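# Put the blue foam block, or yellow sponge, in tote

## Task

Look over the desks in the room. If any desk holds a blue foam block, place that block in the tote near the door; only if no such block exists, place the yellow sponge there instead. The placed item must sit fully inside the tote with no part hanging past its rim. Every carton must remain standing upright on its own desk, and no desk may be shifted noticeably from where it stands. The robot must not topple or finish leaning, or the task fails.

## Robot and tools

ROBOT. A Hello Robot Stretch 3 with a single arm. A two-wheeled base (0.33 m long, 0.34 m wide, round rear) pivots about the point between its wheels, 0.05 m behind the front edge. A lift rides a vertical mast, and a telescoping arm sticks out to the robot's RIGHT, ending in a wrist (yaw, pitch, roll) and a five-finger hand. The base cannot slide sideways, so to carry the hand forward or back you drive the base. With arm retracted and wrist folded, a turn sweeps a 0.28 m radius; an unfolded level hand reaches past that.

FRAMES. Base frame: origin on the floor midway between the wheels, x forward, y left, z up, metres. hand_pose is reported in it (a point 0.045 m in front of the palm). The odometry frame is the base frame as it was at the start; base_odometry gives position there and heading in rad (left positive, -3.142 to 3.142), counted from wheel turns, so slip shows as travel.

TOOL move. One action per call. "base" holds exactly one key: {"translate_m": d}, a relative drive of d metres from where the base currently is (forward +, range -3 to 3), or {"rotate_rad": d}, a relative turn on the spot (left +, range -6.4 to 6.4). "joints" is a single object of absolute targets keyed by joint name: lift_m 0 to 1.1 (m), arm_m 0 to 0.52 (m extension), wrist_yaw_rad -1.345 to 4.42 (0 along the arm, + toward the front), wrist_pitch_rad -1.57 to 0.451 (0 level, negative tips fingers down; sags about 0.05 near level), wrist_roll_rad -2.911 to 2.918 (2.62 palm down, -0.52 palm up), head_pan_rad -3.953 to 1.73 (0 forward, -1.57 looks along the arm), head_tilt_rad -1.53 to 0.419 (negative looks down). Hand keys hand_little, hand_ring, hand_middle, hand_index, hand_thumb_bend take -1 (curled) to +1 (straight); hand_thumb_turn -1 puts the thumb opposite the fingers, +1 beside the palm. hand_force_limit (-1 to 1) sets the closing force, roughly 0 to 10 N for fingers (15 N thumb); hand_speed (-0.96 to 1) sets finger speed, full at +0.48 and above. These two are settings, not motions. Base and joints may share one action; they start together. "pace" is "default" or "max"; "speeds" caps top speed per key instead. "contact_limits" gives a motor_effort percent (1 to 100) at which a motion halts: arm_m a number, translate_m or rotate_rad a number (base has no contact stop otherwise), lift_m an object {"down": n, "up": n}; put a limit only next to its own command. {"servos": "reboot"} alone revives servos that shut off. "cameras" lists head_camera, nav_camera, wrist_camera or all. "blocking": true/omitted waits until everything rests; false returns quickly while motion continues, and a later move overrides only the joints or base it names. Unknown keys make a call invalid; out-of-range values are refused, and a refusal or any uncommanded stop cancels the remaining calls of that reply.

OTHER TOOLS. wait {seconds 0 to 10}; stop (brakes all running motion; braked motions read "stopped" and may still press); zoom_image {camera, region [x0,y0,x1,y1] pixels, at most 504x504} on the latest image; show_instructions shows the reference page; finished_scene ends the scene for good, so the goal must hold without the robot.

RESULTS. "move": done, or the worst status. base_status/joint_status: done, moving, off_target (rested away from target, may still push), contact_stop (that joint goes slack until commanded again), time_out, torque_fault (wrist/head servo off, needs reboot). on_its_own notes uncommanded behaviour; "held at" is a target. motor_effort in percent with peak in brackets. hand_stopped_by lists little, ring, middle, index, thumb_bend, thumb_turn: moving, target, force, stalled or fault. *_load_n are fingertip loads in N (positive = pushed open); a dropped grip shows as loads near 0. lidar_m: 12 distances, 30-degree sectors from straight ahead counter-clockwise (4th left, 7th rear, 10th right), seen only at 0.17 m height; "-" means none or too close. wrist_depth_mm and head_depth_mm are 7x7 median depth grids. base_tilt in degrees (forward/right positive, ~4 deg bias). turned_by_imu is more trustworthy than turned_by_wheels if they disagree by over 0.15. head_camera images arrive rotated (turn clockwise to upright), nav_camera the other way; wrist_camera sits above the palm looking along the fingers and rolls with the wrist.

GRIPPING. Fingers move only when their target changes; closing stops when load reaches hand_force_limit, then locks. Thumb turned in front (hand_thumb_turn -1) lets the hand wrap objects 0.035 to 0.065 m thick. Close slowly (hand_speed -0.94 or lower) for a soft grip. Raise the force limit and send a tighter target to squeeze more.

CAUTIONS. Before folding the wrist over the base (yaw 3.0) or unfolding, have lift_m 0.32 to 0.95, pitch -0.4, roll near 0. With yaw below -0.4 keep pitch at -0.5 or lower. Pushing on something rigid with the hand above ~0.45 m, or driving while the hand is caught on something, can tip the robot; back off if base_tilt grows. Lower the lift with a modest down limit. Wrist and head have no contact stop. Avoid dropping the object from height, slamming, shoving desks or knocking cartons over.

Each tool is called after "Request:" as a command line: name --argument value for each argument, lists and objects as JSON in quotes; but a table of rows of numbers goes row by row, as --pt "numbers of a row", without its own name.

Reference images:

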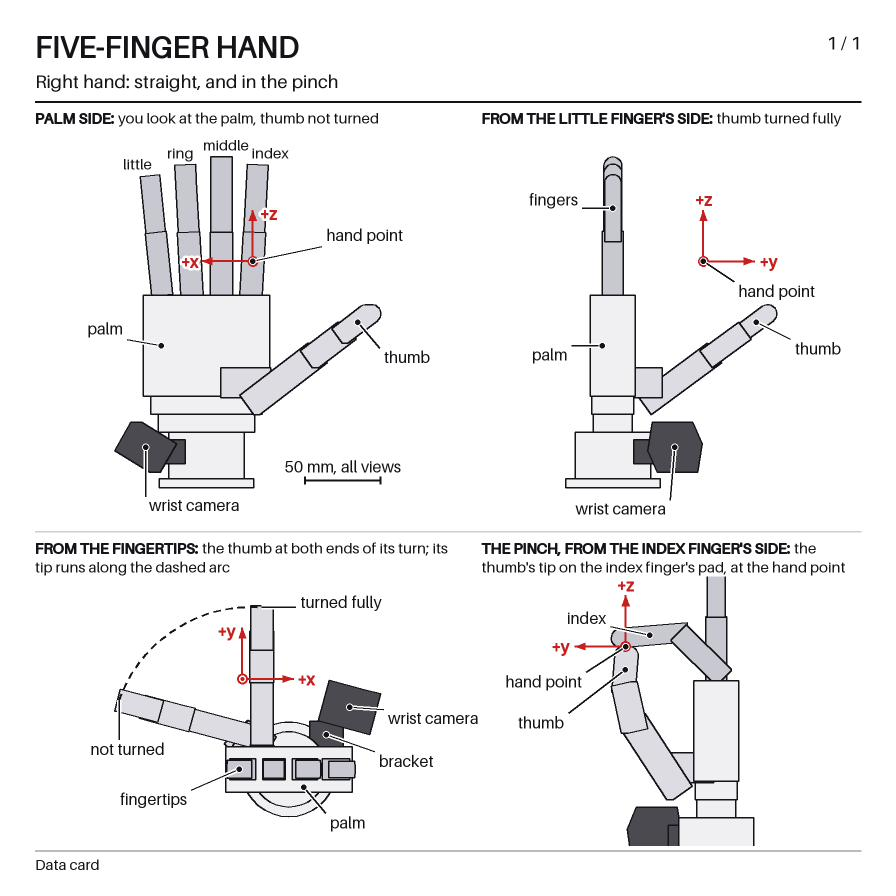

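## Session

Request:
move

Scene clock: 0.00 s.
base_odometry: x=+0.000 y=+0.000 heading=+0.000
turned_by_wheels: +0.000
turned_by_imu: +0.000
base_tilt: forward=-1.7 right=-0.1
lidar_m: 2.16 1.40 1.02 1.26 1.86 1.73 2.02 1.95 2.13 1.85 2.13 2.38
head_depth_mm: 1710 2490 2467 2461 1882 2454 2371 / 1692 2521 2528 2539 2500 2524 2391 / 1736 2600 2573 2616 2586 2568 2181 / 1716 2634 2674 2651 2662 2660 2457 / 1880 2742 2707 2747 2719 2704 2454 / 1849 2757 2797 2812 2768 2803 2455 / 1838 2696 2908 2853 2841 2829 2533
base_status: not commanded
joint_positions: lift_m=+0.462 arm_m=+0.000 wrist_yaw_rad=+2.836 wrist_pitch_rad=-0.458 wrist_roll_rad=+0.000 head_pan_rad=+0.000 head_tilt_rad=-0.002 hand_little=+1.000 hand_ring=+1.000 hand_middle=+1.000 hand_index=+1.000 hand_thumb_turn=+1.000 hand_thumb_bend=+1.000 hand_force_limit=+0.000 hand_speed=-0.800
joint_status: not commanded
measured_speeds: all 0
hand_stopped_by: target,target,target,target,target,target
little_load_n: 0.0
ring_load_n: 0.0
middle_load_n: 0.0
index_load_n: 0.0
thumb_bend_load_n: 0.0
thumb_turn_load_n: 0.0
motor_effort: left_wheel=+1.2 right_wheel=-0.2 lift_m=+30.5 arm_m=-0.2 wrist_yaw_rad=+1.0 wrist_pitch_rad=+6.6 wrist_roll_rad=-0.3 head_pan_rad=+0.0 head_tilt_rad=+1.3
hand_pose: x=+0.1025 y=+0.0592 z=+0.4998 quat_wxyz=(-0.057, +0.342, +0.778, +0.525) (m; base frame)
wrist_depth_mm: - - - - - - - / 159 - - - - - - / 150 - - - - - - / 157 957 - 954 953 918 886 / 169 194 111 201 786 766 757 / 699 - - - 671 666 662 / 620 - - - - - -
pictures: head_camera (sideways), nav_camera (sideways), wrist_camera

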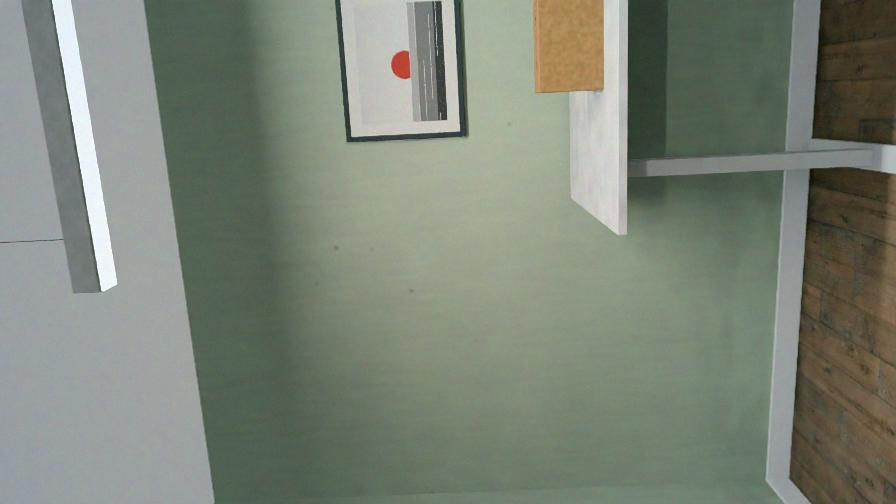

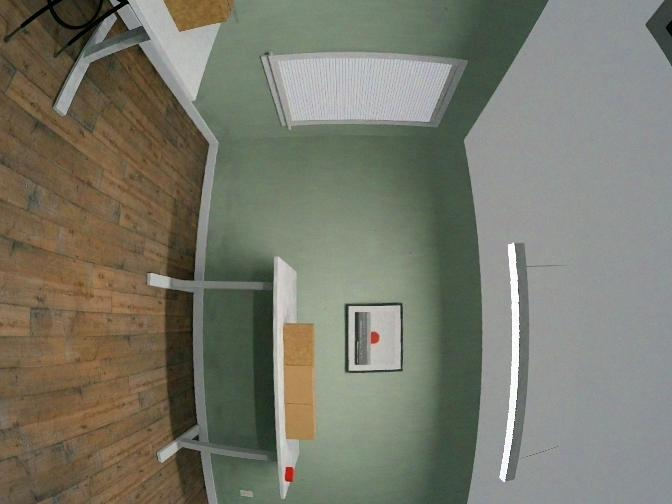

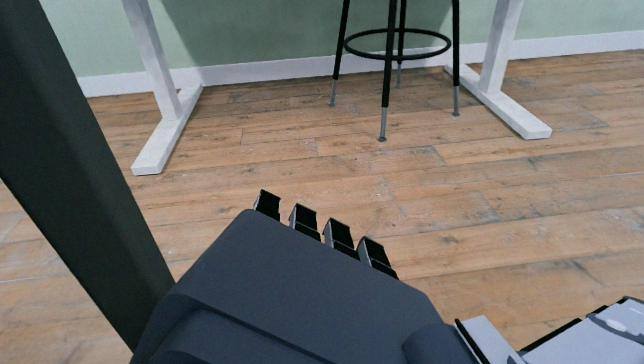

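Request:
move --joints '{"head_pan_rad": 1.5, "head_tilt_rad": -0.25}' --pace "max" --cameras '["head_camera","nav_camera"]'

Request:
move --joints '{"head_pan_rad": -0.6, "head_tilt_rad": -0.25}' --pace "max" --cameras '["head_camera","nav_camera"]'

Request:
move --joints '{"head_pan_rad": -1.7, "head_tilt_rad": -0.25}' --pace "max" --cameras '["head_camera","nav_camera"]'

Request:
move --joints '{"head_pan_rad": -3.1, "head_tilt_rad": -0.25}' --pace "max" --cameras '["head_camera","nav_camera"]'

Scene clock: 6.27 s.
move: done
base_odometry: x=+0.000 y=+0.000 heading=+0.000
turned_by_wheels: +0.000
turned_by_imu: +0.000
base_tilt: forward=-1.6 right=-0.1
lidar_m: 2.18 1.40 1.01 1.26 1.86 1.73 2.03 1.95 2.13 1.86 2.14 2.38
head_depth_mm: 1400 1458 1509 1582 978 967 1559 / 1427 1483 1543 1609 988 982 1682 / 1446 1497 1561 1637 1007 993 1677 / 1467 1518 1596 1668 1027 1034 1688 / 1497 1561 1603 1697 1046 1048 1546 / 1522 1581 1649 1721 1594 1058 1707 / 1535 1604 1681 1763 1853 1130 1707
base_status: not commanded
joint_positions: lift_m=+0.462 arm_m=+0.000 wrist_yaw_rad=+2.836 wrist_pitch_rad=-0.458 wrist_roll_rad=+0.000 head_pan_rad=+1.518 head_tilt_rad=-0.247 hand_little=+1.000 hand_ring=+1.000 hand_middle=+1.000 hand_index=+1.000 hand_thumb_turn=+1.000 hand_thumb_bend=+1.000 hand_force_limit=+0.000 hand_speed=-0.800
joint_status: all done
measured_speeds: all 0
hand_stopped_by: target,target,target,target,target,target
little_load_n: 0.0
ring_load_n: 0.0
middle_load_n: 0.0
index_load_n: 0.0
thumb_bend_load_n: 0.0
thumb_turn_load_n: 0.0
motor_effort: left_wheel=+0.6(1.0) right_wheel=-0.2(0.3) lift_m=+27.6(27.6) arm_m=-3.3(3.3) wrist_yaw_rad=-0.5(1.0) wrist_pitch_rad=+6.4(6.7) wrist_roll_rad=-0.3(0.5) head_pan_rad=+1.6(4.3) head_tilt_rad=-4.2(5.0)
hand_pose: x=+0.1025 y=+0.0592 z=+0.4998 quat_wxyz=(-0.057, +0.342, +0.778, +0.525) (m; base frame)
wrist_depth_mm: - - - - - - - / 159 - - - - - - / 150 - - - - - - / 156 950 - 961 933 917 895 / 169 194 111 199 789 773 740 / 697 - - - 671 653 658 / 626 - - - - - -
pictures: head_camera (sideways), nav_camera (sideways)

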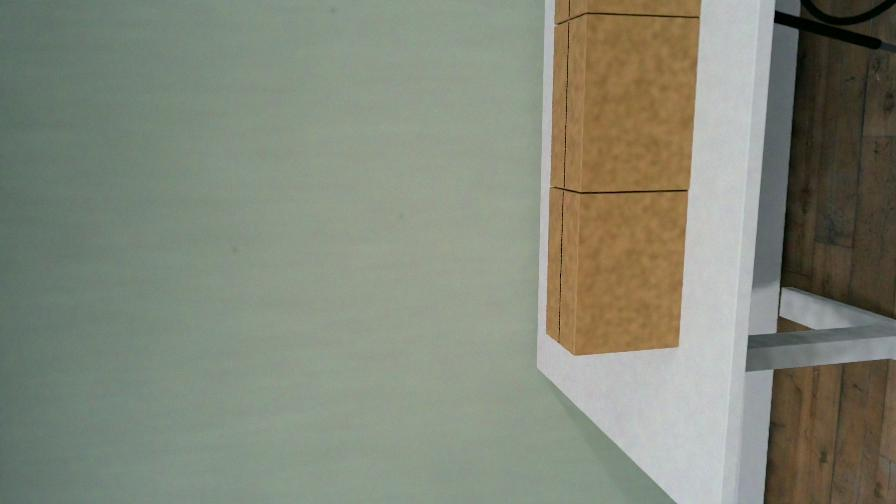

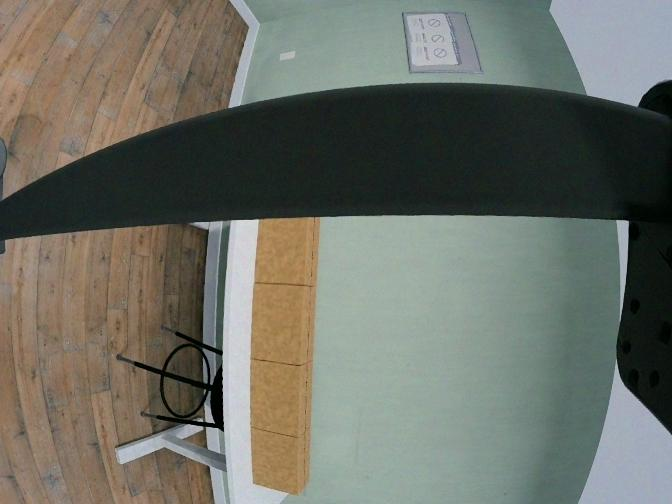

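Scene clock: 7.43 s.
move: done
base_odometry: x=+0.000 y=+0.000 heading=+0.000
turned_by_wheels: +0.000
turned_by_imu: +0.000
base_tilt: forward=-1.7 right=-0.2
lidar_m: 2.18 1.40 1.01 1.26 1.87 1.73 2.02 1.95 2.14 1.85 2.14 2.39
head_depth_mm: 2879 2957 3087 3161 3119 2168 1654 / 2798 2951 3051 3202 3185 2192 1662 / 2640 2770 2922 2982 3090 2207 1680 / 2554 2644 2780 2490 2914 2230 1690 / 2446 2557 2641 2076 2871 2266 1709 / 2385 2454 2539 1982 2761 2262 1704 / 2298 2341 2439 1900 2625 2264 1713
base_status: not commanded
joint_positions: lift_m=+0.462 arm_m=+0.000 wrist_yaw_rad=+2.836 wrist_pitch_rad=-0.458 wrist_roll_rad=+0.000 head_pan_rad=-0.613 head_tilt_rad=-0.248 hand_little=+1.000 hand_ring=+1.000 hand_middle=+1.000 hand_index=+1.000 hand_thumb_turn=+1.000 hand_thumb_bend=+1.000 hand_force_limit=+0.000 hand_speed=-0.800
joint_status: all done
measured_speeds: all 0
hand_stopped_by: target,target,target,target,target,target
little_load_n: 0.0
ring_load_n: 0.0
middle_load_n: 0.0
index_load_n: 0.0
thumb_bend_load_n: 0.0
thumb_turn_load_n: 0.0
motor_effort: left_wheel=+0.8(1.4) right_wheel=-0.2(0.5) lift_m=+27.4(28.0) arm_m=-4.2(4.3) wrist_yaw_rad=+0.1(0.9) wrist_pitch_rad=+6.7(6.8) wrist_roll_rad=-0.1(0.4) head_pan_rad=-1.0(3.0) head_tilt_rad=-3.0(5.6)
hand_pose: x=+0.1025 y=+0.0592 z=+0.4998 quat_wxyz=(-0.057, +0.342, +0.778, +0.525) (m; base frame)
wrist_depth_mm: - - - - - - - / 158 - - - - - - / 150 - - - - - - / 157 939 - 968 928 922 901 / 170 194 111 201 781 767 753 / 695 - - - 668 660 659 / 626 - - - - - -
pictures: head_camera (sideways), nav_camera (sideways)

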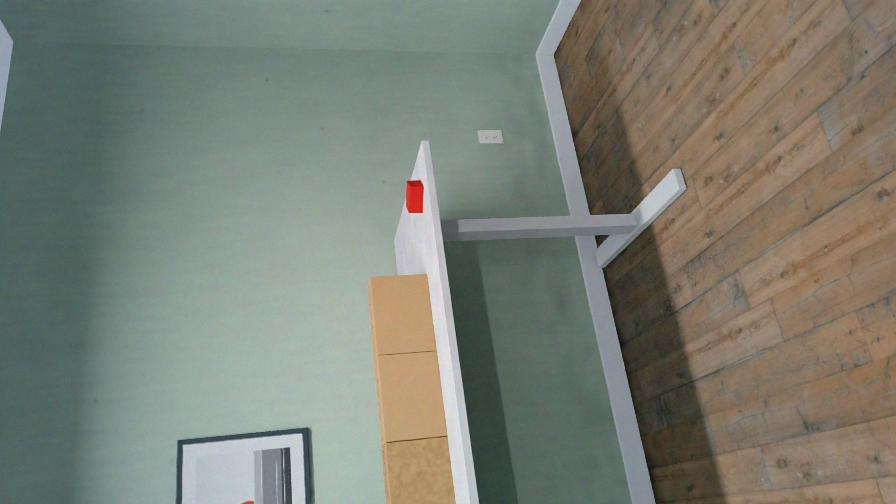

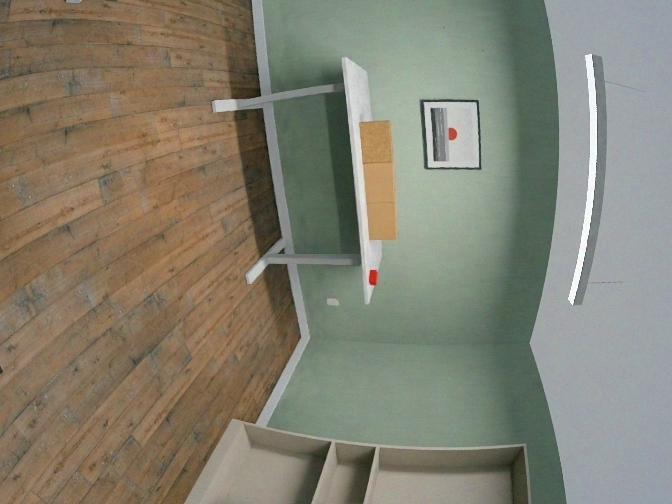

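Scene clock: 8.37 s.
move: done
base_odometry: x=+0.000 y=+0.000 heading=+0.000
turned_by_wheels: +0.000
turned_by_imu: +0.000
base_tilt: forward=-1.6 right=-0.2
lidar_m: 2.17 1.40 1.01 1.26 1.86 1.73 2.01 1.95 2.13 1.86 2.14 2.37
head_depth_mm: 1850 1934 2010 2103 2210 2163 1659 / 1900 1952 2036 2114 2231 2198 1672 / 1898 1980 2062 2138 2259 2193 1680 / 1921 1964 2070 2148 2261 2225 1687 / 1920 1990 2080 2139 2250 2060 1687 / 1865 1937 2048 2117 2219 2069 1717 / 1885 1966 2052 2109 2234 2087 1709
base_status: not commanded
joint_positions: lift_m=+0.462 arm_m=+0.000 wrist_yaw_rad=+2.836 wrist_pitch_rad=-0.458 wrist_roll_rad=+0.000 head_pan_rad=-1.724 head_tilt_rad=-0.249 hand_little=+1.000 hand_ring=+1.000 hand_middle=+1.000 hand_index=+1.000 hand_thumb_turn=+1.000 hand_thumb_bend=+1.000 hand_force_limit=+0.000 hand_speed=-0.800
joint_status: all done
measured_speeds: all 0
hand_stopped_by: target,target,target,target,target,target
little_load_n: 0.0
ring_load_n: 0.0
middle_load_n: 0.0
index_load_n: 0.0
thumb_bend_load_n: 0.0
thumb_turn_load_n: 0.5
motor_effort: left_wheel=+1.0(1.2) right_wheel=-0.1(0.4) lift_m=+27.3(27.9) arm_m=-5.1(5.1) wrist_yaw_rad=-0.2(1.0) wrist_pitch_rad=+6.5(6.8) wrist_roll_rad=-0.3(0.5) head_pan_rad=-0.8(3.2) head_tilt_rad=-3.5(4.6)
hand_pose: x=+0.1025 y=+0.0592 z=+0.4998 quat_wxyz=(-0.057, +0.342, +0.778, +0.525) (m; base frame)
wrist_depth_mm: - - - - - - - / 158 - - - - - - / 150 - - - - - - / 156 950 - 955 929 918 898 / 170 194 111 200 793 770 756 / 702 - - - 677 657 658 / 626 - - - - - -
pictures: head_camera (sideways), nav_camera (sideways)

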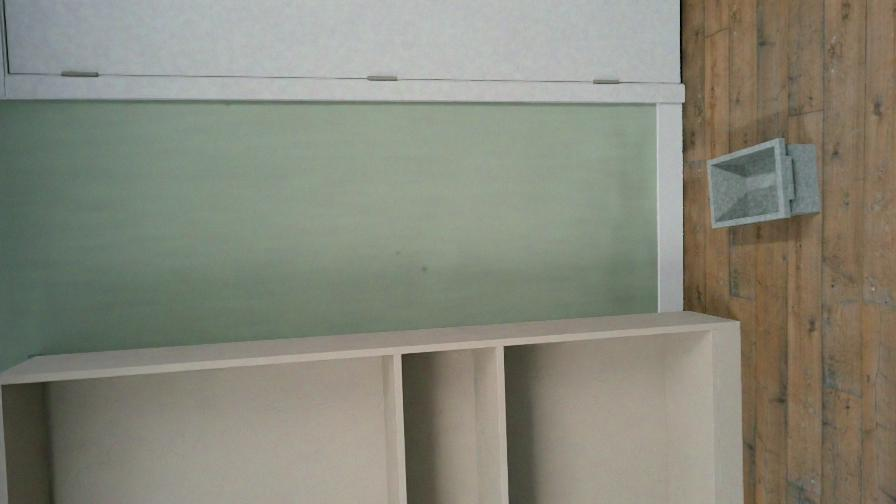

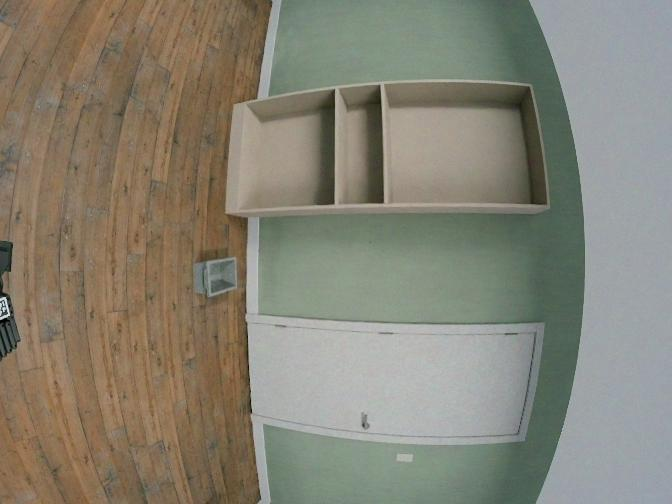

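Scene clock: 9.37 s.
move: done
base_odometry: x=+0.000 y=+0.000 heading=+0.000
turned_by_wheels: +0.000
turned_by_imu: +0.000
base_tilt: forward=-1.7 right=-0.1
lidar_m: 2.17 1.40 1.01 1.26 1.86 1.73 2.02 1.95 2.13 1.85 2.14 2.38
head_depth_mm: 1857 1929 2000 2070 2180 2170 1651 / 1894 1976 2048 1899 2239 2176 1665 / 1925 2012 2099 1613 2285 2212 1683 / 1970 2049 2157 1636 2341 2225 1689 / 2029 2108 2214 1676 2421 2245 1696 / 2084 2151 2237 2270 2467 2097 1718 / 2123 2215 2344 2424 2574 2279 1723
base_status: not commanded
joint_positions: lift_m=+0.462 arm_m=+0.000 wrist_yaw_rad=+2.836 wrist_pitch_rad=-0.458 wrist_roll_rad=+0.000 head_pan_rad=-3.134 head_tilt_rad=-0.250 hand_little=+1.000 hand_ring=+1.000 hand_middle=+1.000 hand_index=+1.000 hand_thumb_turn=+1.000 hand_thumb_bend=+1.000 hand_force_limit=+0.000 hand_speed=-0.800
joint_status: all done
measured_speeds: all 0
hand_stopped_by: target,target,target,target,target,target
little_load_n: 0.0
ring_load_n: 0.0
middle_load_n: 0.0
index_load_n: 0.0
thumb_bend_load_n: 0.0
thumb_turn_load_n: 0.0
motor_effort: left_wheel=+0.6(1.1) right_wheel=-0.1(0.4) lift_m=+27.0(28.2) arm_m=-5.7(5.8) wrist_yaw_rad=+0.2(0.9) wrist_pitch_rad=+6.6(6.7) wrist_roll_rad=-0.3(0.4) head_pan_rad=-0.2(3.1) head_tilt_rad=-3.2(4.1)
hand_pose: x=+0.1025 y=+0.0592 z=+0.4998 quat_wxyz=(-0.057, +0.342, +0.778, +0.525) (m; base frame)
wrist_depth_mm: - - - - - - - / 158 - - - - - - / 150 - - - - - - / 157 954 - 946 935 913 888 / 170 194 111 201 781 772 756 / 694 - - - 668 660 659 / 619 - - - - - -
pictures: head_camera (sideways), nav_camera (sideways)

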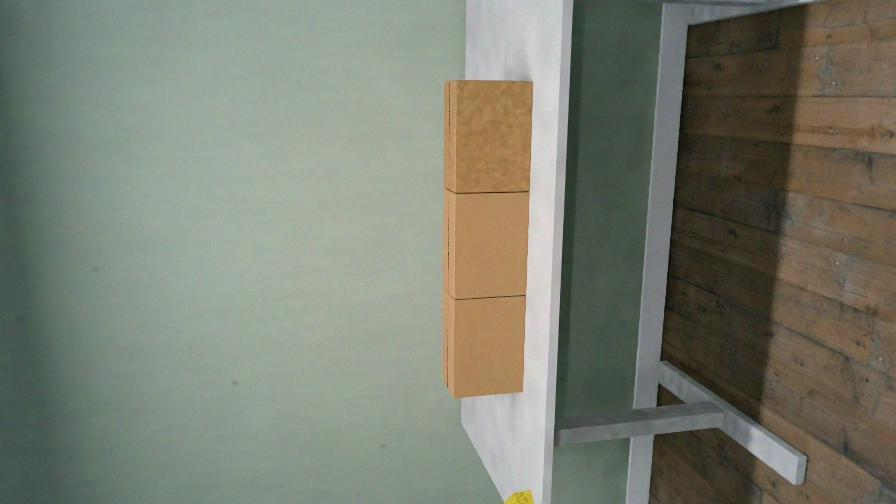

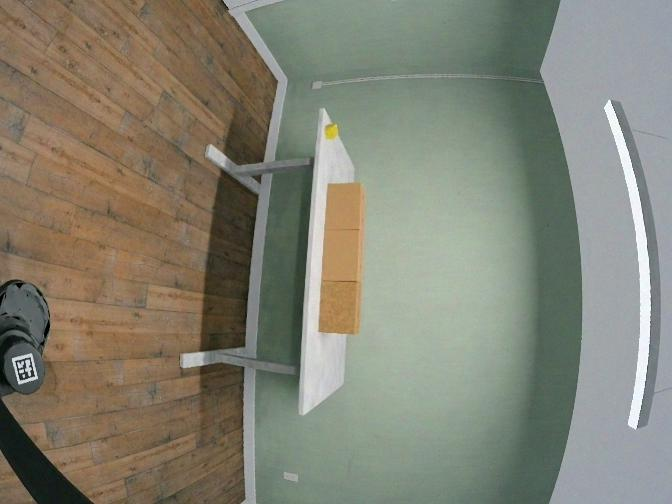

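Request:
zoom_image --camera "head_camera" --region '[400, 50, 620, 504]'

Request:
move --joints '{"head_pan_rad": 1.5, "head_tilt_rad": -0.4}' --pace "max" --cameras '["head_camera","nav_camera"]'

Request:
zoom_image --camera "head_camera" --region '[400, 0, 800, 504]'

Scaled by 1.110 from the camera's 896x504 image, which has a finer 1280x720 frame.

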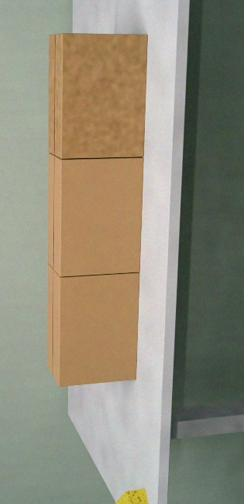

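Scene clock: 18.07 s.
move: done
base_odometry: x=+0.000 y=+0.000 heading=+0.000
turned_by_wheels: +0.000
turned_by_imu: +0.000
base_tilt: forward=-1.5 right=-0.2
lidar_m: 2.17 1.40 1.02 1.26 1.86 1.73 2.02 1.95 2.13 1.86 2.14 2.39
head_depth_mm: 1347 1432 1535 1056 997 1667 1436 / 1374 1466 1565 1070 1010 1801 1434 / 1404 1501 1607 1086 1034 1819 1450 / 1422 1530 1635 1095 1065 1802 1456 / 1463 1565 1668 1616 1095 1642 1459 / 1480 1588 1708 1822 1146 1837 1466 / 1510 1632 1730 1878 2001 1848 1471
base_status: not commanded
joint_positions: lift_m=+0.462 arm_m=+0.000 wrist_yaw_rad=+2.836 wrist_pitch_rad=-0.458 wrist_roll_rad=+0.000 head_pan_rad=+1.560 head_tilt_rad=-0.401 hand_little=+1.000 hand_ring=+1.000 hand_middle=+1.000 hand_index=+1.000 hand_thumb_turn=+1.000 hand_thumb_bend=+1.000 hand_force_limit=+0.000 hand_speed=-0.800
joint_status: all done
measured_speeds: all 0
hand_stopped_by: target,target,target,target,target,target
little_load_n: 0.0
ring_load_n: 0.0
middle_load_n: 0.0
index_load_n: 0.0
thumb_bend_load_n: 0.0
thumb_turn_load_n: 0.0
motor_effort: left_wheel=+0.5(1.1) right_wheel=-0.2(0.4) lift_m=+27.9(28.3) arm_m=-10.3(10.3) wrist_yaw_rad=+0.3(0.9) wrist_pitch_rad=+6.7(6.7) wrist_roll_rad=-0.2(0.4) head_pan_rad=-1.1(4.4) head_tilt_rad=-3.1(6.0)
hand_pose: x=+0.1025 y=+0.0592 z=+0.4998 quat_wxyz=(-0.057, +0.342, +0.778, +0.525) (m; base frame)
wrist_depth_mm: - - - - - - - / 159 - - - - - - / 150 - - - - - - / 157 945 - 953 935 918 897 / 170 194 111 200 787 758 761 / 705 - - - 667 658 653 / 627 - - - - - -
pictures: head_camera (sideways), nav_camera (sideways)

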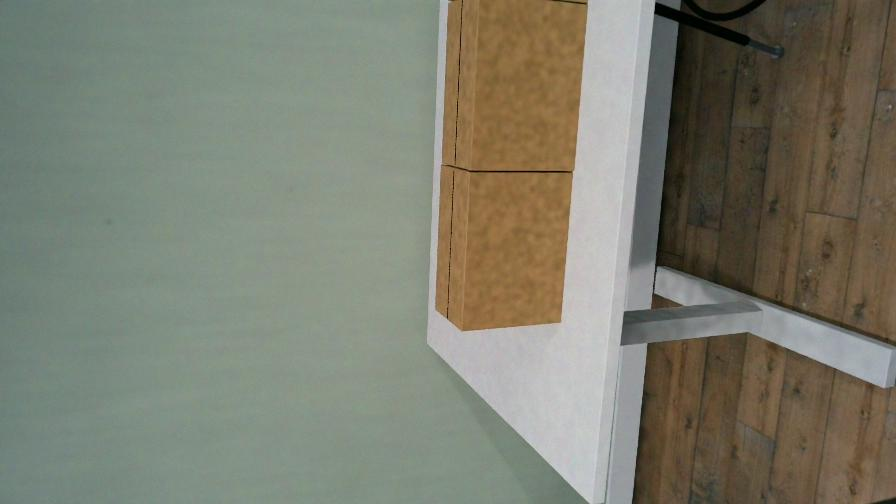

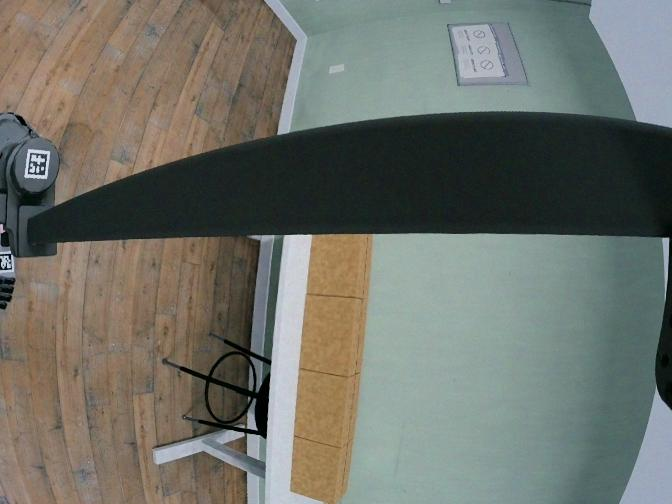

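Scaled by 1.000.

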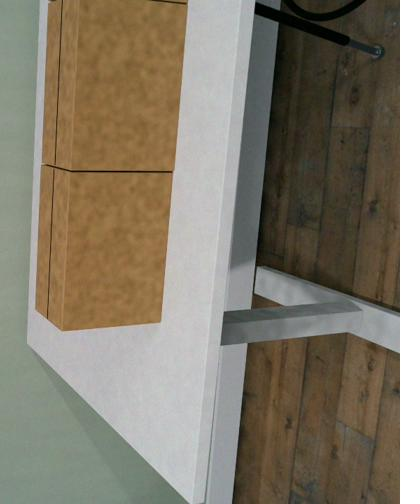

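Request:
move --joints '{"lift_m": 0.28, "head_pan_rad": 0.5, "head_tilt_rad": -0.4}' --pace "max" --cameras '["head_camera","nav_camera"]'

Request:
move --base '{"translate_m": 1.2}' --joints '{"head_pan_rad": -0.9, "head_tilt_rad": -0.4}' --pace "max" --cameras '["head_camera","nav_camera"]'

Scene clock: 56.33 s.
move: done
base_odometry: x=+0.000 y=+0.000 heading=+0.000
turned_by_wheels: +0.000
turned_by_imu: -0.001
base_tilt: forward=-1.7 right=-0.3
lidar_m: 2.17 1.40 1.01 1.26 1.86 1.73 2.02 1.95 2.13 1.86 2.14 2.38
head_depth_mm: 2383 2537 2663 2831 2347 1779 1431 / 2509 2713 2879 3027 2381 1777 1448 / 2575 2667 2921 3042 2386 1794 1445 / 2224 2356 2509 2690 2417 1816 1445 / 1995 2116 2220 2306 2217 1823 1460 / 1823 1910 1995 1990 1207 1688 1463 / 1666 1733 1802 1136 1095 1778 1476
base_status: not commanded
joint_positions: lift_m=+0.280 arm_m=+0.000 wrist_yaw_rad=+2.836 wrist_pitch_rad=-0.460 wrist_roll_rad=+0.000 head_pan_rad=+0.486 head_tilt_rad=-0.401 hand_little=+1.000 hand_ring=+1.000 hand_middle=+1.000 hand_index=+1.000 hand_thumb_turn=+1.000 hand_thumb_bend=+1.000 hand_force_limit=+0.000 hand_speed=-0.800
joint_status: all done
measured_speeds: all 0
hand_stopped_by: target,target,target,target,target,target
little_load_n: 0.0
ring_load_n: 0.0
middle_load_n: 0.0
index_load_n: 0.0
thumb_bend_load_n: 0.5
thumb_turn_load_n: 0.0
motor_effort: left_wheel=+0.5(1.1) right_wheel=-0.3(0.4) lift_m=+27.6(30.7) arm_m=-17.1(17.1) wrist_yaw_rad=+0.3(0.9) wrist_pitch_rad=+6.7(7.1) wrist_roll_rad=-0.3(0.5) head_pan_rad=+2.0(3.6) head_tilt_rad=+0.8(2.5)
hand_pose: x=+0.1024 y=+0.0590 z=+0.3178 quat_wxyz=(-0.057, +0.342, +0.778, +0.524) (m; base frame)
wrist_depth_mm: - - - - - - - / 158 - - - - - - / 149 870 850 846 793 795 755 / 157 660 679 664 653 632 615 / 169 194 111 201 546 532 520 / 485 - - - 466 461 452 / 434 - - - - - -
pictures: head_camera (sideways), nav_camera (sideways)

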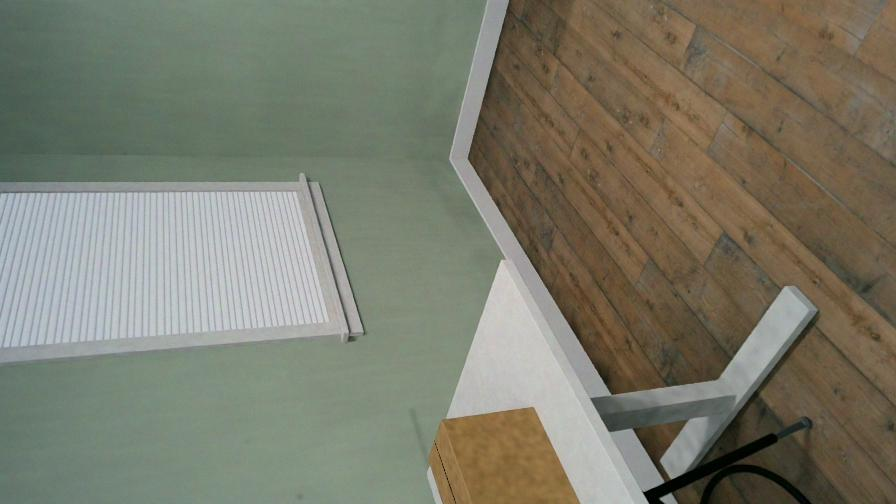

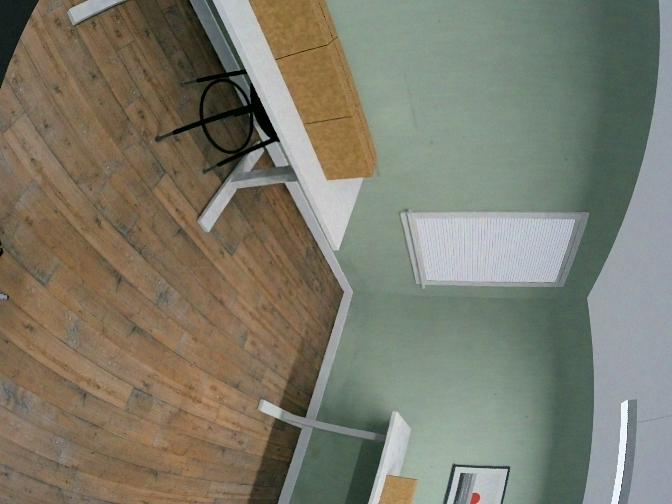

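Scene clock: 61.70 s.
move: done
base_odometry: x=+1.200 y=+0.000 heading=+0.000
turned_by_wheels: +0.000
turned_by_imu: +0.006
base_tilt: forward=-1.6 right=-0.1
lidar_m: 0.99 1.60 1.36 0.95 1.09 1.83 3.12 2.82 2.23 2.07 1.61 0.99
head_depth_mm: 2112 2292 2406 2702 2377 1735 1434 / 1915 2056 1602 1234 1909 1785 1442 / 1743 1871 1173 1130 2244 1805 1445 / 1609 1714 1143 1029 2100 1799 1462 / 1495 1587 1617 965 1896 1827 1457 / 1385 1473 1507 904 862 1768 1469 / 1296 1355 1414 845 785 1666 1475
base_status: done
joint_positions: lift_m=+0.280 arm_m=+0.000 wrist_yaw_rad=+2.836 wrist_pitch_rad=-0.460 wrist_roll_rad=+0.000 head_pan_rad=-0.903 head_tilt_rad=-0.401 hand_little=+1.000 hand_ring=+1.000 hand_middle=+1.000 hand_index=+1.000 hand_thumb_turn=+1.000 hand_thumb_bend=+1.000 hand_force_limit=+0.000 hand_speed=-0.800
joint_status: all done
measured_speeds: all 0
hand_stopped_by: target,target,target,target,target,target
little_load_n: 0.0
ring_load_n: 0.0
middle_load_n: 0.0
index_load_n: 0.0
thumb_bend_load_n: 0.0
thumb_turn_load_n: 0.0
motor_effort: left_wheel=-1.9(13.2) right_wheel=+4.0(10.8) lift_m=+31.3(31.3) arm_m=-21.2(21.5) wrist_yaw_rad=-0.3(1.0) wrist_pitch_rad=+6.9(7.2) wrist_roll_rad=-0.3(0.5) head_pan_rad=+2.7(4.4) head_tilt_rad=+2.8(2.9)
hand_pose: x=+0.1024 y=+0.0590 z=+0.3178 quat_wxyz=(-0.057, +0.342, +0.778, +0.524) (m; base frame)
wrist_depth_mm: - - - - - - - / 158 - - - - - - / 149 861 840 840 806 785 760 / 157 669 674 658 650 643 624 / 169 194 111 201 545 531 524 / 485 - - - 465 462 456 / 435 - - - - - -
pictures: head_camera (sideways), nav_camera (sideways)

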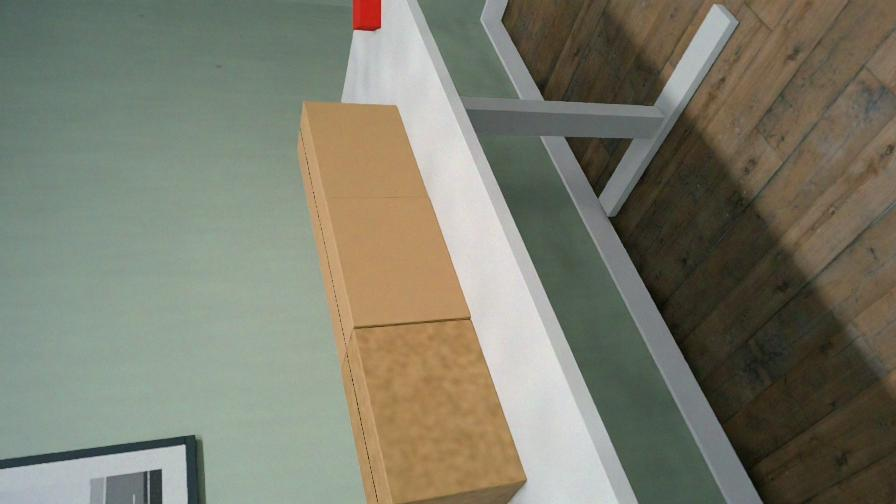

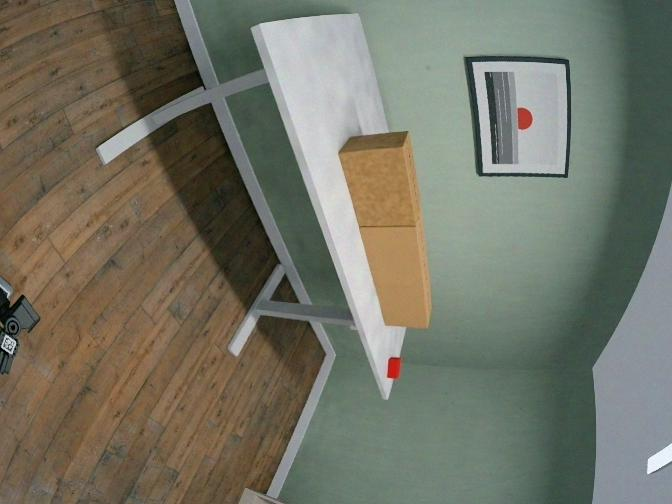

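Request:
move --base '{"rotate_rad": 0.85}' --joints '{"head_pan_rad": -0.85, "head_tilt_rad": -0.4}' --pace "max" --cameras '["nav_camera"]'

Request:
move --base '{"translate_m": 0.6}' --joints '{"head_pan_rad": -1.9, "head_tilt_rad": -0.45}' --pace "max" --cameras '["head_camera","nav_camera"]'

Request:
move --joints '{"head_pan_rad": 1.4, "head_tilt_rad": -0.45}' --pace "max" --cameras '["head_camera","nav_camera"]'

Scene clock: 68.50 s.
move: done
base_odometry: x=+1.200 y=+0.000 heading=+0.850
turned_by_wheels: +0.850
turned_by_imu: +0.843
base_tilt: forward=-1.6 right=-0.4
lidar_m: 1.40 1.36 0.95 1.10 3.39 3.13 2.23 2.07 1.61 1.48 0.99 1.52
head_depth_mm: 1184 1261 1335 1046 748 1663 1434 / 1208 1287 1383 1058 759 1628 1334 / 1231 1310 1408 1482 841 1732 1451 / 1249 1342 1432 1545 1680 1761 1448 / 1286 1368 1469 1597 1712 1806 1467 / 1307 1396 1499 1642 1775 1843 1473 / 1338 1439 1544 1690 1826 1861 1478
base_status: done
joint_positions: lift_m=+0.280 arm_m=+0.000 wrist_yaw_rad=+2.836 wrist_pitch_rad=-0.460 wrist_roll_rad=+0.000 head_pan_rad=-0.849 head_tilt_rad=-0.401 hand_little=+1.000 hand_ring=+1.000 hand_middle=+1.000 hand_index=+1.000 hand_thumb_turn=+1.000 hand_thumb_bend=+1.000 hand_force_limit=+0.000 hand_speed=-0.800
joint_status: all done
measured_speeds: all 0
hand_stopped_by: target,target,target,target,target,target
little_load_n: 0.0
ring_load_n: 0.0
middle_load_n: 0.0
index_load_n: 0.0
thumb_bend_load_n: 0.0
thumb_turn_load_n: 0.0
motor_effort: left_wheel=-6.0(13.7) right_wheel=+5.7(13.1) lift_m=+33.8(34.2) arm_m=-18.8(21.6) wrist_yaw_rad=+0.6(1.1) wrist_pitch_rad=+6.8(7.2) wrist_roll_rad=-0.3(0.5) head_pan_rad=+2.3(3.5) head_tilt_rad=+5.1(5.1)
hand_pose: x=+0.1024 y=+0.0590 z=+0.3178 quat_wxyz=(-0.057, +0.342, +0.778, +0.524) (m; base frame)
wrist_depth_mm: - - - - - - - / 158 - - - - - - / 149 867 853 825 775 774 767 / 157 668 683 663 656 629 622 / 169 194 111 200 543 541 524 / 480 - - - 466 459 453 / 433 - - - - - -
pictures: nav_camera (sideways)

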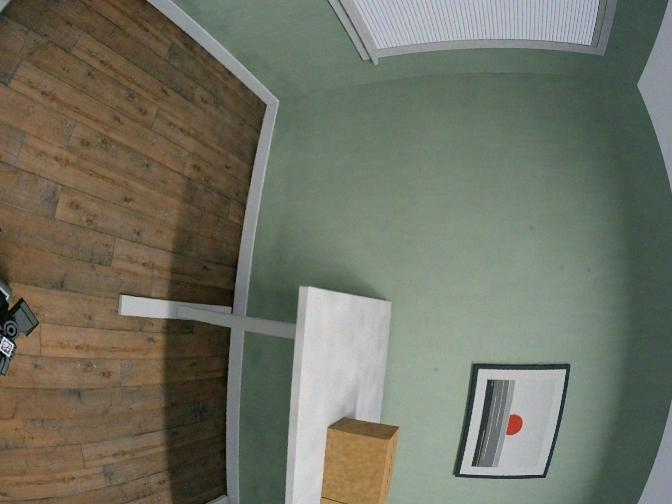

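Scene clock: 71.83 s.
move: done
base_odometry: x=+1.596 y=+0.450 heading=+0.849
turned_by_wheels: +0.000
turned_by_imu: +0.003
base_tilt: forward=-1.6 right=-0.2
lidar_m: 0.85 0.83 0.87 0.72 1.91 3.64 2.83 2.62 1.59 0.89 1.16 1.13
head_depth_mm: 2171 2397 1214 1059 2101 1688 1381 / 1892 2076 1062 941 2135 1698 1386 / 1676 1792 1000 954 768 1716 1397 / 1501 1598 1621 963 736 1726 1399 / 1320 1427 1480 976 994 1167 1283 / 1211 1301 1353 986 1494 1617 1409 / 1116 1180 1255 1058 1401 1478 1418
base_status: done
joint_positions: lift_m=+0.280 arm_m=+0.000 wrist_yaw_rad=+2.836 wrist_pitch_rad=-0.460 wrist_roll_rad=+0.000 head_pan_rad=-1.907 head_tilt_rad=-0.448 hand_little=+1.000 hand_ring=+1.000 hand_middle=+1.000 hand_index=+1.000 hand_thumb_turn=+1.000 hand_thumb_bend=+1.000 hand_force_limit=+0.000 hand_speed=-0.800
joint_status: all done
measured_speeds: all 0
hand_stopped_by: target,target,target,target,target,target
little_load_n: 0.0
ring_load_n: 0.0
middle_load_n: 0.0
index_load_n: 0.0
thumb_bend_load_n: 0.0
thumb_turn_load_n: 0.0
motor_effort: left_wheel=-1.0(7.5) right_wheel=+1.5(15.2) lift_m=+33.4(34.6) arm_m=-15.0(18.9) wrist_yaw_rad=+0.4(1.1) wrist_pitch_rad=+6.9(7.2) wrist_roll_rad=-0.3(0.5) head_pan_rad=+2.9(3.5) head_tilt_rad=-4.3(6.2)
hand_pose: x=+0.1024 y=+0.0590 z=+0.3178 quat_wxyz=(-0.057, +0.342, +0.778, +0.524) (m; base frame)
wrist_depth_mm: - - - - - - - / 158 - - - 958 - - / 149 867 800 837 807 752 - / 157 628 682 666 643 635 626 / 170 194 111 201 547 532 522 / 484 - - - 466 457 453 / 436 - - - - - -
pictures: head_camera (sideways), nav_camera (sideways)

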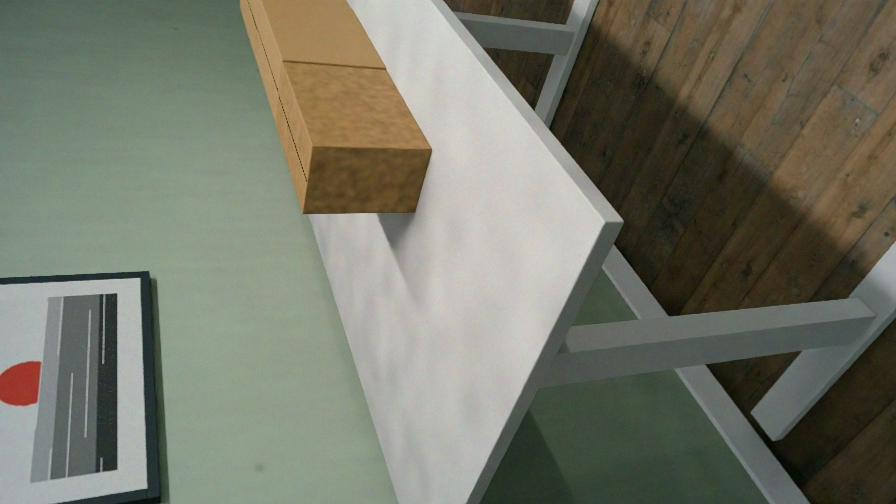

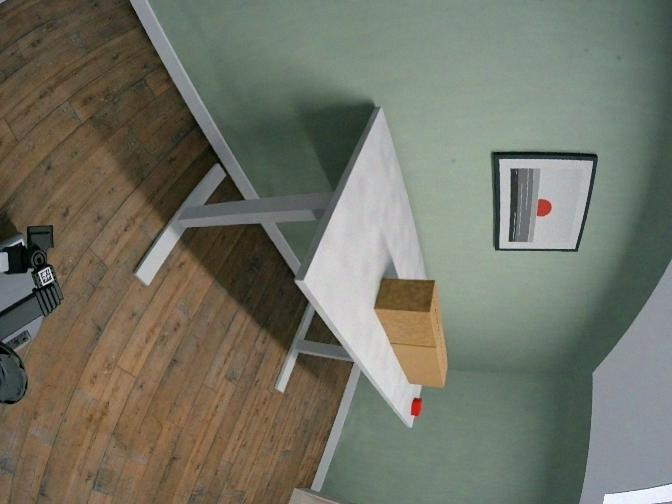

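Scene clock: 73.23 s.
move: done
base_odometry: x=+1.596 y=+0.450 heading=+0.849
turned_by_wheels: +0.000
turned_by_imu: +0.000
base_tilt: forward=-1.7 right=-0.2
lidar_m: 0.85 0.83 0.87 0.72 1.91 3.62 2.83 2.62 1.59 0.89 1.16 1.13
head_depth_mm: 844 895 948 1011 1054 1167 1256 / 937 991 1060 1140 986 1326 1348 / 1031 1107 1194 1265 988 1511 1395 / 1170 1263 1375 1407 994 847 1064 / 1335 1457 1608 1421 999 771 1339 / 1564 1733 1927 1448 1006 772 1309 / 1879 2123 2401 1456 846 778 685
base_status: not commanded
joint_positions: lift_m=+0.280 arm_m=+0.000 wrist_yaw_rad=+2.836 wrist_pitch_rad=-0.460 wrist_roll_rad=+0.000 head_pan_rad=+1.441 head_tilt_rad=-0.449 hand_little=+1.000 hand_ring=+1.000 hand_middle=+1.000 hand_index=+1.000 hand_thumb_turn=+1.000 hand_thumb_bend=+1.000 hand_force_limit=+0.000 hand_speed=-0.800
joint_status: all done
measured_speeds: all 0
hand_stopped_by: target,target,target,target,target,target
little_load_n: 0.0
ring_load_n: 0.0
middle_load_n: 0.0
index_load_n: 0.0
thumb_bend_load_n: 0.0
thumb_turn_load_n: 0.0
motor_effort: left_wheel=-1.2(1.6) right_wheel=+1.6(1.9) lift_m=+33.1(34.1) arm_m=-13.8(15.1) wrist_yaw_rad=+0.0(1.0) wrist_pitch_rad=+6.9(7.1) wrist_roll_rad=-0.3(0.5) head_pan_rad=+0.3(4.1) head_tilt_rad=-4.5(5.7)
hand_pose: x=+0.1024 y=+0.0590 z=+0.3178 quat_wxyz=(-0.057, +0.342, +0.778, +0.524) (m; base frame)
wrist_depth_mm: - - - - - - - / 159 - - - 967 - - / 149 872 808 820 804 741 - / 157 640 679 669 652 630 625 / 170 194 111 200 541 539 520 / 483 - - - 466 462 458 / 438 - - - - - -
pictures: head_camera (sideways), nav_camera (sideways)

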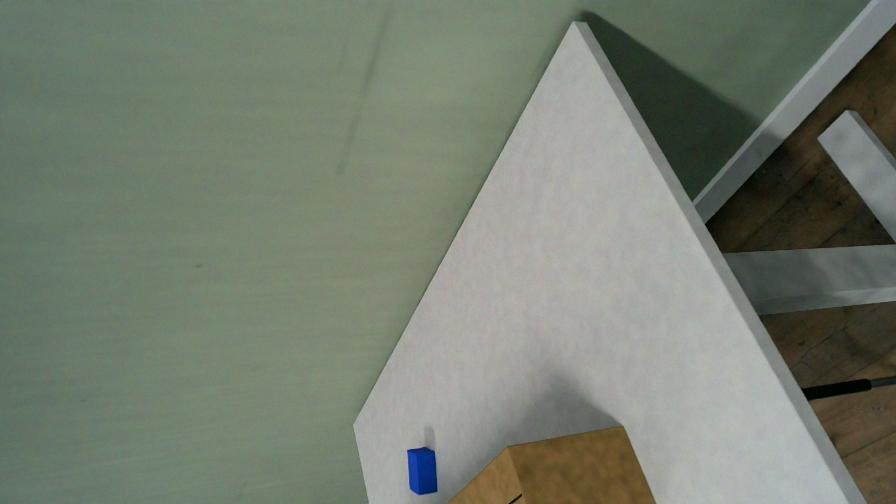

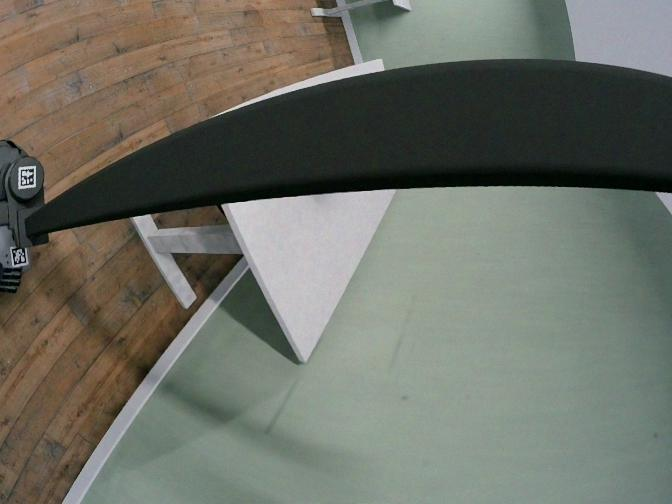

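Request:
zoom_image --camera "head_camera" --region '[340, 404, 520, 504]'

Request:
move --base '{"rotate_rad": 0.5}' --joints '{"head_pan_rad": 1.2, "head_tilt_rad": -0.4}' --pace "max" --cameras '["head_camera"]'

Request:
zoom_image --camera "head_camera" --region '[392, 152, 592, 352]'

Scaled by 2.800 from the camera's 896x504 image, which has a finer 1280x720 frame.

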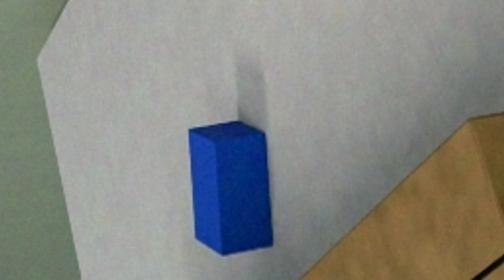

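Scene clock: 80.33 s.
move: done
base_odometry: x=+1.596 y=+0.450 heading=+1.349
turned_by_wheels: +0.500
turned_by_imu: +0.497
base_tilt: forward=-1.5 right=-0.1
lidar_m: 0.83 0.87 0.72 1.14 3.77 2.83 2.62 1.63 0.89 1.16 1.16 0.86
head_depth_mm: 1120 1174 1232 1289 1030 841 1404 / 1314 1377 1452 1442 1042 790 1352 / 1544 1653 1773 1532 1044 798 990 / 1919 2076 2183 1546 1011 801 1330 / 2517 2825 3148 1466 864 801 704 / 3152 3382 3537 1241 1021 807 686 / 3091 3214 3419 1737 2145 1769 1466
base_status: done
joint_positions: lift_m=+0.280 arm_m=+0.000 wrist_yaw_rad=+2.836 wrist_pitch_rad=-0.460 wrist_roll_rad=+0.000 head_pan_rad=+1.200 head_tilt_rad=-0.410 hand_little=+1.000 hand_ring=+1.000 hand_middle=+1.000 hand_index=+1.000 hand_thumb_turn=+1.000 hand_thumb_bend=+1.000 hand_force_limit=+0.000 hand_speed=-0.800
joint_status: all done
measured_speeds: all 0
hand_stopped_by: target,target,target,target,target,target
little_load_n: 0.0
ring_load_n: 0.0
middle_load_n: 0.0
index_load_n: 0.0
thumb_bend_load_n: 0.0
thumb_turn_load_n: 0.0
motor_effort: left_wheel=-3.6(15.6) right_wheel=+6.7(12.3) lift_m=+31.9(32.9) arm_m=-8.2(9.0) wrist_yaw_rad=+0.0(1.0) wrist_pitch_rad=+6.9(7.1) wrist_roll_rad=-0.3(0.4) head_pan_rad=-2.4(3.5) head_tilt_rad=+6.4(6.8)
hand_pose: x=+0.1024 y=+0.0590 z=+0.3178 quat_wxyz=(-0.057, +0.342, +0.778, +0.524) (m; base frame)
wrist_depth_mm: - - - - - - - / 158 - - - - - - / 149 876 844 803 767 780 731 / 157 658 672 660 653 639 620 / 169 194 111 200 543 530 528 / 482 - - - 463 458 453 / 431 - - - - - -
pictures: head_camera (sideways)

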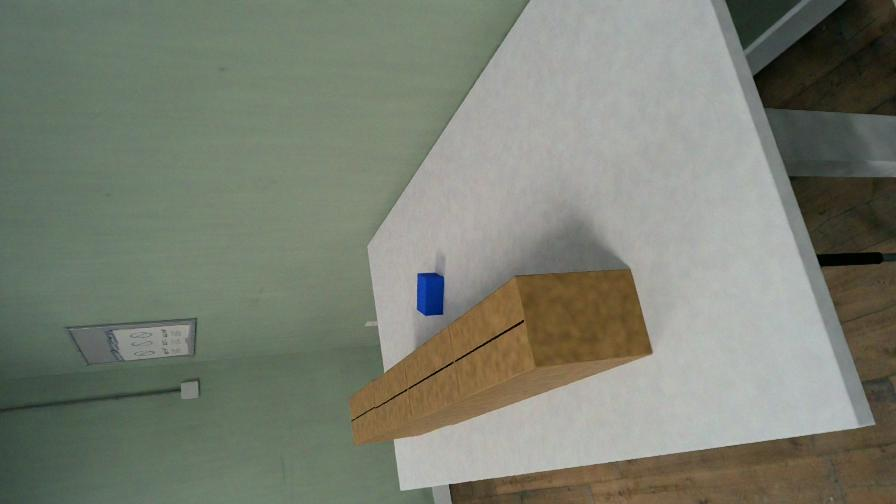

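Scaled by 2.520 from the camera's 896x504 image, which has a finer 1280x720 frame.

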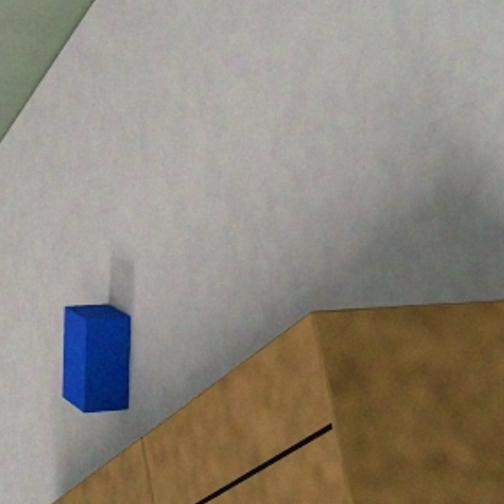

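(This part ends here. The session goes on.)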